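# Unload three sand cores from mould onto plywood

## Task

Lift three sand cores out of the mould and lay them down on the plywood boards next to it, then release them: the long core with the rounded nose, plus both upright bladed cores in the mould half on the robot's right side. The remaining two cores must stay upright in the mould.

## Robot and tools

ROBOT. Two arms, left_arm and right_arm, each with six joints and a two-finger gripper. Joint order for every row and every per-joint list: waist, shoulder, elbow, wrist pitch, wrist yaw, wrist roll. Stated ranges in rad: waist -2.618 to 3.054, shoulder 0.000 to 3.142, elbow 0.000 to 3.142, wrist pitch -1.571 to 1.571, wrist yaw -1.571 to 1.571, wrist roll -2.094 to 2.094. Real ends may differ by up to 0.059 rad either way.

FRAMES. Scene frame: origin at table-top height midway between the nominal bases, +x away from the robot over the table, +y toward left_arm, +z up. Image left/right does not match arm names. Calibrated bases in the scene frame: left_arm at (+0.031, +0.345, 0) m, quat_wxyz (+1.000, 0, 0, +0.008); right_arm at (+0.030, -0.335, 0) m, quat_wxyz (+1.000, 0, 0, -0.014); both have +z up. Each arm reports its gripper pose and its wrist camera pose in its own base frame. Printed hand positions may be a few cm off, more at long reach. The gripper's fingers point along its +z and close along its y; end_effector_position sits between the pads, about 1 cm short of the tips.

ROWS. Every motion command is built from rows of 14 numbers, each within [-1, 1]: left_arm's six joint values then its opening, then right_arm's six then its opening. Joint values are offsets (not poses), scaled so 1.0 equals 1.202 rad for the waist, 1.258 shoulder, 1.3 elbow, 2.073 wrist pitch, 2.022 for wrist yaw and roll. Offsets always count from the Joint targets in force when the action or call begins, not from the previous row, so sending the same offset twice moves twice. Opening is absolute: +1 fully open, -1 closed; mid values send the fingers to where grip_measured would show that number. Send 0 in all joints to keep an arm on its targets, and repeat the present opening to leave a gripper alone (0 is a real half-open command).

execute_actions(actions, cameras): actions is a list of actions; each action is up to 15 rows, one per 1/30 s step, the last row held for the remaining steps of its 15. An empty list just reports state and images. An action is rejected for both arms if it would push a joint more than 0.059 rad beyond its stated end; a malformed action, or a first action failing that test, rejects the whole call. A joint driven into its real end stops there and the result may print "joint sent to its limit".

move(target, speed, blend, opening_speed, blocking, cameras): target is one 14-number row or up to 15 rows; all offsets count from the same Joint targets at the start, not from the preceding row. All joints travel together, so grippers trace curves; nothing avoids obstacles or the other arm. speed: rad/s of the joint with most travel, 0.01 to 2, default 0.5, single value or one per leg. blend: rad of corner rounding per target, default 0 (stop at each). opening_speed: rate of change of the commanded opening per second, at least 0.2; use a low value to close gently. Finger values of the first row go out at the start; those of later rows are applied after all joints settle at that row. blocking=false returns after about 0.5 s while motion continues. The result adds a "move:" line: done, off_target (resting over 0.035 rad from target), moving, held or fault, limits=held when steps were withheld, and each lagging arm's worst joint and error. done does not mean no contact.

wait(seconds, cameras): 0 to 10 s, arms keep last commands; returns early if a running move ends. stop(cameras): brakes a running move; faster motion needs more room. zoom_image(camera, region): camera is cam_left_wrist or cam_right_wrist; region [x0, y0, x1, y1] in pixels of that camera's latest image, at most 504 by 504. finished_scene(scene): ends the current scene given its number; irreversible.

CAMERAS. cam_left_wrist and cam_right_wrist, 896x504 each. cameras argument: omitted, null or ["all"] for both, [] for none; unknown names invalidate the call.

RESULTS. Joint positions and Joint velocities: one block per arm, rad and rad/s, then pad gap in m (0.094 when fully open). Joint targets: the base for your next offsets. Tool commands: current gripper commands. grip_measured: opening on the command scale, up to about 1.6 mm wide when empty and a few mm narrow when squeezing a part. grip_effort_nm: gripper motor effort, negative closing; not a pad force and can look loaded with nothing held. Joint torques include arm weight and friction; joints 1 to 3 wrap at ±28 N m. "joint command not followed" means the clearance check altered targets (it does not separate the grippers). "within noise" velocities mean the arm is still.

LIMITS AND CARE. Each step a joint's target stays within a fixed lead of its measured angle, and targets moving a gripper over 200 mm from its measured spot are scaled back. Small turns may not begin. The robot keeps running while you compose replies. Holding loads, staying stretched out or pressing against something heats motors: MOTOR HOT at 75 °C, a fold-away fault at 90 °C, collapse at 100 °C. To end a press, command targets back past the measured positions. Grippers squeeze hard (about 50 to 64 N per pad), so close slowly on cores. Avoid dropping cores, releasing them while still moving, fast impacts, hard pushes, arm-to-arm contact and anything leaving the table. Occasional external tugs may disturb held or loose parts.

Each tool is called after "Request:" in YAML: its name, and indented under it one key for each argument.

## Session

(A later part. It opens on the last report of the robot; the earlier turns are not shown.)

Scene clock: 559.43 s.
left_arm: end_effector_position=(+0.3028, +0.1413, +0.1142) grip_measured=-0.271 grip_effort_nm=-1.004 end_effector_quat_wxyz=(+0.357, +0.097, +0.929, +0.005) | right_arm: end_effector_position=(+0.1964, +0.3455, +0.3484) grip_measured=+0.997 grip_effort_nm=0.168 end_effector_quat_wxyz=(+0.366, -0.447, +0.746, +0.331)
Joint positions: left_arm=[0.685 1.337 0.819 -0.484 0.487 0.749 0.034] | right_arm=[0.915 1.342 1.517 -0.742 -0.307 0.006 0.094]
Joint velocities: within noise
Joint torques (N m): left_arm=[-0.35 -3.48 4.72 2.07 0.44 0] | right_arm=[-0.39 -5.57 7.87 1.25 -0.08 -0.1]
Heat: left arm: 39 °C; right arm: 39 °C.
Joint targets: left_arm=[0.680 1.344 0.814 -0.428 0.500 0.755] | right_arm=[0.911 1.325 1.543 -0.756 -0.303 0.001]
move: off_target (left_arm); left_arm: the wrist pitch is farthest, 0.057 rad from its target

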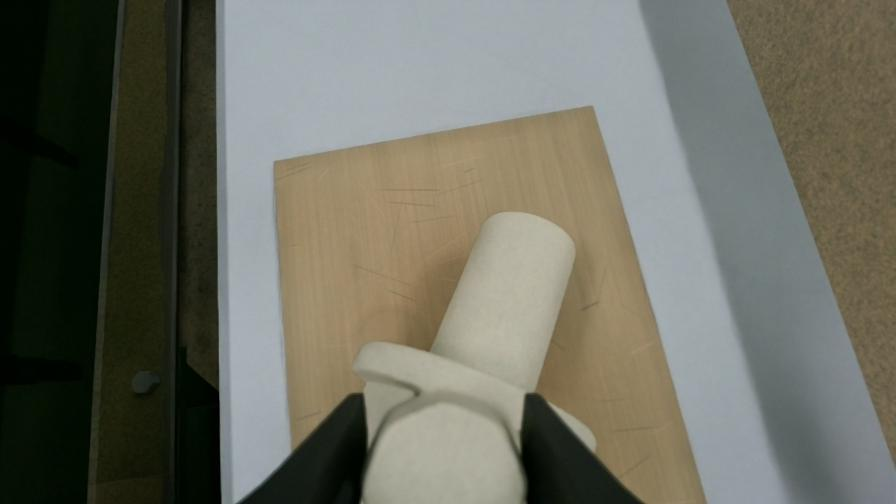

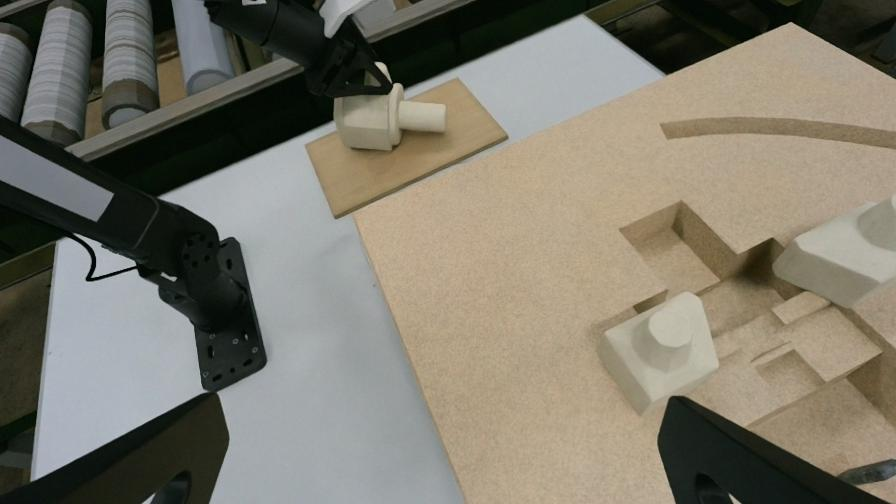

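Request:
move:
  target: [0,0.015,-0.04,0.01,0,0,-1, 0,0,0,0,0,0,1]
  speed: 0.15
  cameras: ["cam_right_wrist"]

Request:
zoom_image:
  camera: "cam_right_wrist"
  region: [260, 20, 510, 220]

Scene clock: 562.80 s.
left_arm: end_effector_position=(+0.3092, +0.1391, +0.1139) grip_measured=-0.271 grip_effort_nm=-1.009 end_effector_quat_wxyz=(+0.381, +0.107, +0.919, +0.005) | right_arm: end_effector_position=(+0.1965, +0.3453, +0.3481) grip_measured=+0.997 grip_effort_nm=0.168 end_effector_quat_wxyz=(+0.366, -0.446, +0.747, +0.331)
Joint positions: left_arm=[0.685 1.337 0.785 -0.41 0.523 0.749 0.034] | right_arm=[0.915 1.342 1.517 -0.743 -0.306 0.006 0.094]
Joint velocities: within noise
Joint torques (N m): left_arm=[-0.4 -2.17 3.33 1.53 0.03 0.02] | right_arm=[-0.38 -5.57 7.9 1.27 -0.06 -0.09]
Heat: left arm: 39 °C; right arm: 39 °C.
Joint targets: left_arm=[0.680 1.363 0.762 -0.407 0.499 0.755] | right_arm=[0.911 1.325 1.543 -0.756 -0.303 0.001]
move: done
Images, in order (width x height): cam_right_wrist 896x504.

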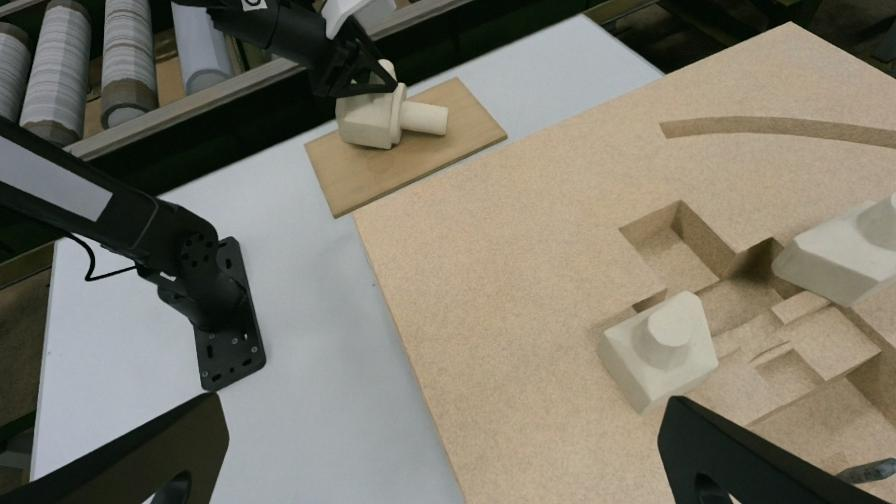

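Scaled by 2.016.

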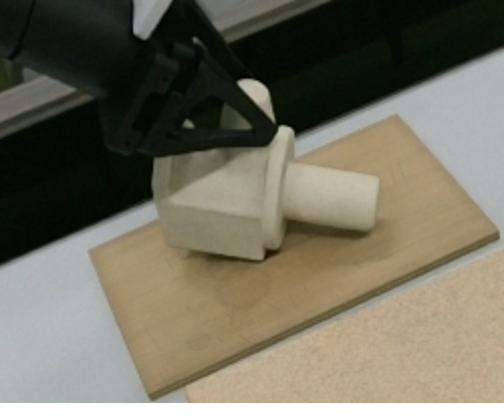

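Request:
move:
  target: [0,0.01,0.035,-0.075,0,0,-1, 0,0,0,0,0,0,1]
  speed: 0.2
  cameras: ["cam_right_wrist"]

Request:
zoom_image:
  camera: "cam_right_wrist"
  region: [260, 20, 510, 220]

Scene clock: 568.90 s.
left_arm: end_effector_position=(+0.3046, +0.1397, +0.1129) grip_measured=-0.271 grip_effort_nm=-0.994 end_effector_quat_wxyz=(+0.361, +0.102, +0.927, +0.000) | right_arm: end_effector_position=(+0.1965, +0.3453, +0.3480) grip_measured=+0.997 grip_effort_nm=0.164 end_effector_quat_wxyz=(+0.366, -0.446, +0.747, +0.331)
Joint positions: left_arm=[0.685 1.344 0.815 -0.473 0.501 0.755 0.034] | right_arm=[0.915 1.342 1.517 -0.744 -0.306 0.006 0.094]
Joint velocities: within noise
Joint torques (N m): left_arm=[-0.4 -1.88 4.53 0.51 0.31 -0.05] | right_arm=[-0.39 -5.53 7.87 1.27 -0.07 -0.1]
Heat: left arm: 38 °C; right arm: 39 °C.
Joint targets: left_arm=[0.680 1.376 0.808 -0.562 0.500 0.755] | right_arm=[0.911 1.325 1.543 -0.756 -0.303 0.001]
move: off_target (left_arm); left_arm: the wrist pitch is farthest, 0.089 rad from its target
Images, in order (width x height): cam_right_wrist 896x504.

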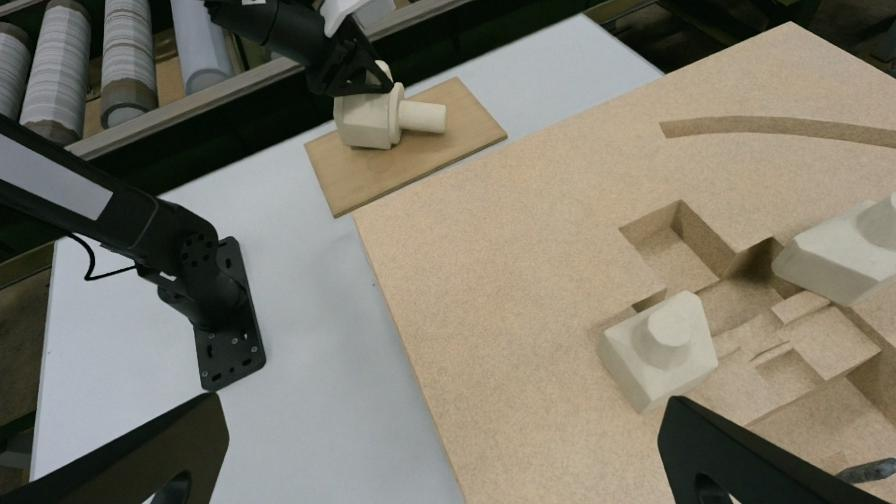

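Scaled by 2.016.

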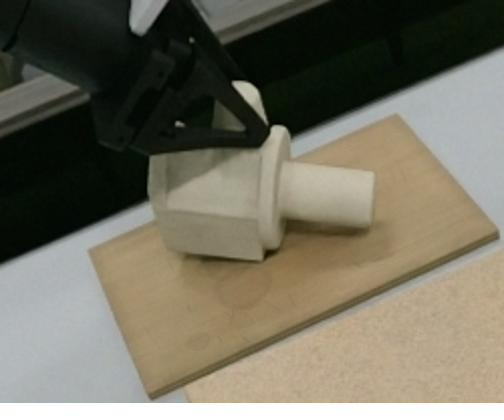

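Request:
move:
  target: [0,-0.012,0,0.025,0,0,-1, 0,0,0,0,0,0,1]
  speed: 0.2
  cameras: []

Request:
move:
  target: [0,0,0,0,0,0,0.9, 0,0,0,0,0,0,1]
  opening_speed: 0.4
  cameras: ["cam_left_wrist","cam_right_wrist"]

Request:
zoom_image:
  camera: "cam_right_wrist"
  region: [260, 20, 510, 220]

Scene clock: 574.00 s.
left_arm: end_effector_position=(+0.3049, +0.1400, +0.1132) grip_measured=-0.271 grip_effort_nm=-0.999 end_effector_quat_wxyz=(+0.362, +0.102, +0.927, +0.001) | right_arm: end_effector_position=(+0.1965, +0.3452, +0.3480) grip_measured=+0.997 grip_effort_nm=0.168 end_effector_quat_wxyz=(+0.366, -0.446, +0.747, +0.331)
Joint positions: left_arm=[0.685 1.344 0.815 -0.471 0.501 0.755 0.034] | right_arm=[0.915 1.342 1.517 -0.744 -0.305 0.006 0.094]
Joint velocities: within noise
Joint torques (N m): left_arm=[-0.34 -2.88 4.44 1.03 0.26 -0.03] | right_arm=[-0.39 -5.55 7.88 1.26 -0.06 -0.1]
Heat: left arm: 37 °C; right arm: 39 °C.
Joint targets: left_arm=[0.680 1.361 0.808 -0.510 0.500 0.755] | right_arm=[0.911 1.325 1.543 -0.756 -0.303 0.001]
move: off_target (left_arm); left_arm: the wrist pitch is farthest, 0.039 rad from its target
No camera images: "cameras" was empty.

Scene clock: 578.97 s.
left_arm: end_effector_position=(+0.2992, +0.1397, +0.1063) grip_measured=+0.898 grip_effort_nm=0.139 end_effector_quat_wxyz=(+0.344, +0.095, +0.934, -0.003) | right_arm: end_effector_position=(+0.1965, +0.3452, +0.3479) grip_measured=+0.997 grip_effort_nm=0.164 end_effector_quat_wxyz=(+0.366, -0.446, +0.747, +0.331)
Joint positions: left_arm=[0.686 1.351 0.815 -0.5 0.481 0.755 0.089] | right_arm=[0.915 1.342 1.517 -0.744 -0.305 0.006 0.094]
Joint velocities: within noise
Joint torques (N m): left_arm=[-0.5 -3.38 4.53 1.3 0.52 -0.05] | right_arm=[-0.38 -5.56 7.87 1.28 -0.06 -0.1]
Heat: left arm: 36 °C; right arm: 39 °C.
Joint targets: left_arm=[0.680 1.361 0.808 -0.510 0.499 0.755] | right_arm=[0.911 1.325 1.543 -0.756 -0.303 0.001]
move: done

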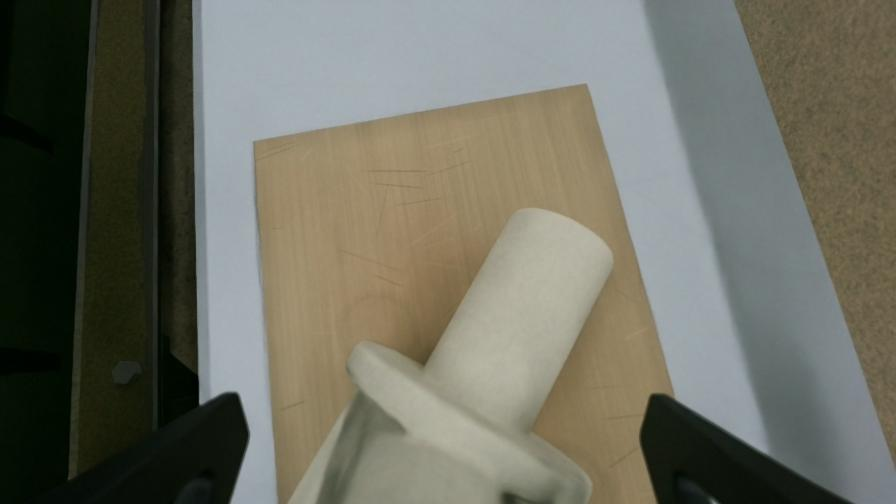

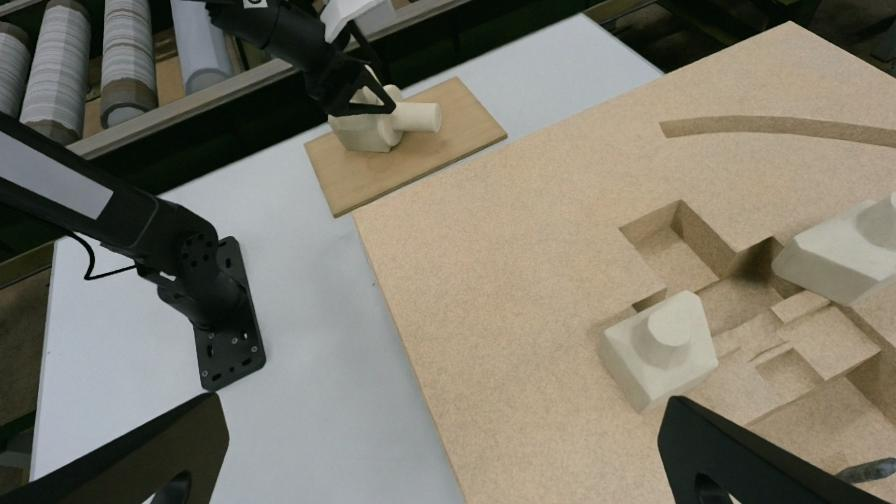

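Scaled by 2.016.

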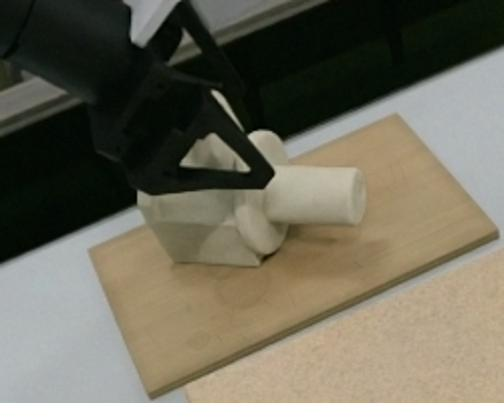

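Request:
move:
  target: [0,-0.08,0.2,-0.16,0,0,1, 0,0,0,0,0,0,1]
  speed: 0.3
  cameras: ["cam_left_wrist","cam_right_wrist"]

Request:
zoom_image:
  camera: "cam_right_wrist"
  region: [260, 20, 510, 220]

Scene clock: 585.03 s.
left_arm: end_effector_position=(+0.2892, +0.1315, +0.1731) grip_measured=+0.998 grip_effort_nm=0.149 end_effector_quat_wxyz=(+0.335, +0.092, +0.938, -0.013) | right_arm: end_effector_position=(+0.1965, +0.3452, +0.3479) grip_measured=+0.997 grip_effort_nm=0.168 end_effector_quat_wxyz=(+0.366, -0.446, +0.747, +0.331)
Joint positions: left_arm=[0.686 1.281 1.046 -0.831 0.482 0.755 0.094] | right_arm=[0.915 1.342 1.517 -0.744 -0.305 0.006 0.094]
Joint velocities: within noise
Joint torques (N m): left_arm=[-0.49 -5.14 7.09 1.24 0.51 -0.06] | right_arm=[-0.38 -5.56 7.88 1.28 -0.07 -0.1]
Heat: left arm: 36 °C; right arm: 39 °C.
Joint targets: left_arm=[0.680 1.260 1.068 -0.842 0.500 0.755] | right_arm=[0.911 1.325 1.543 -0.756 -0.303 0.001]
move: done

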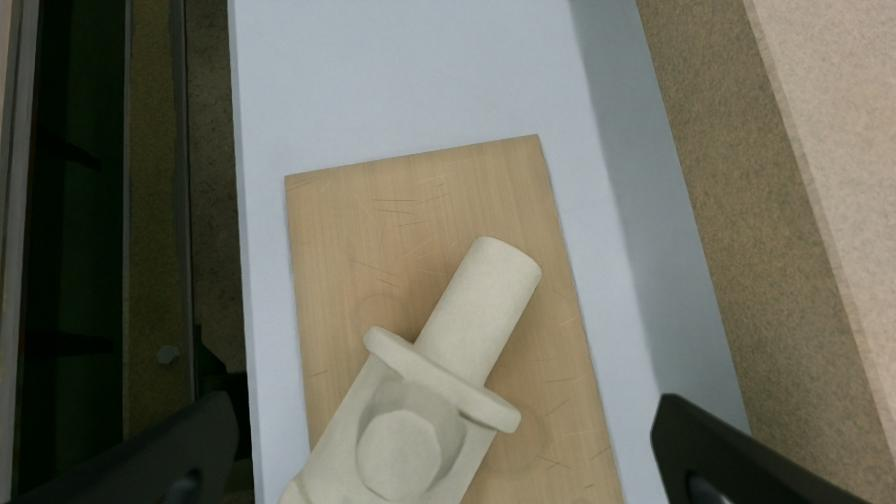

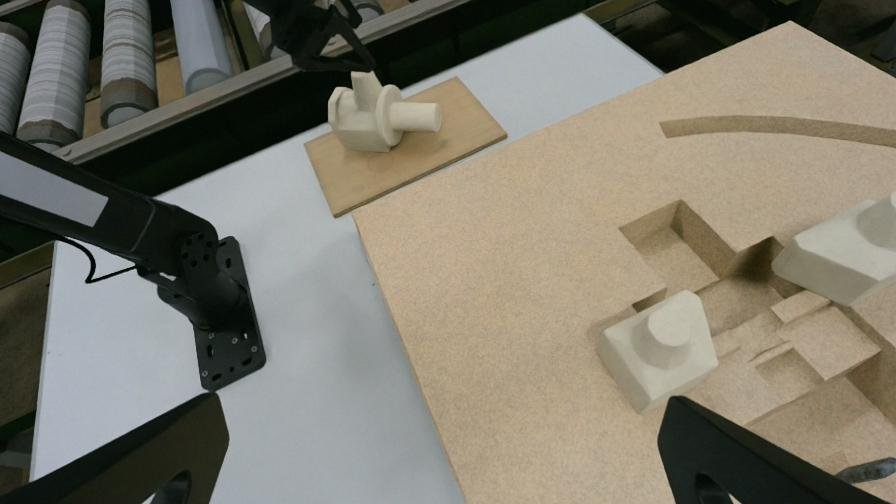

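Scaled by 2.016.

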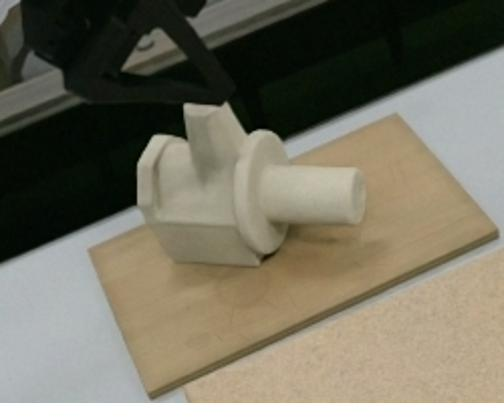

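Request:
finished_scene:
  scene: 1
  done: true

The scene is finished: the task was done.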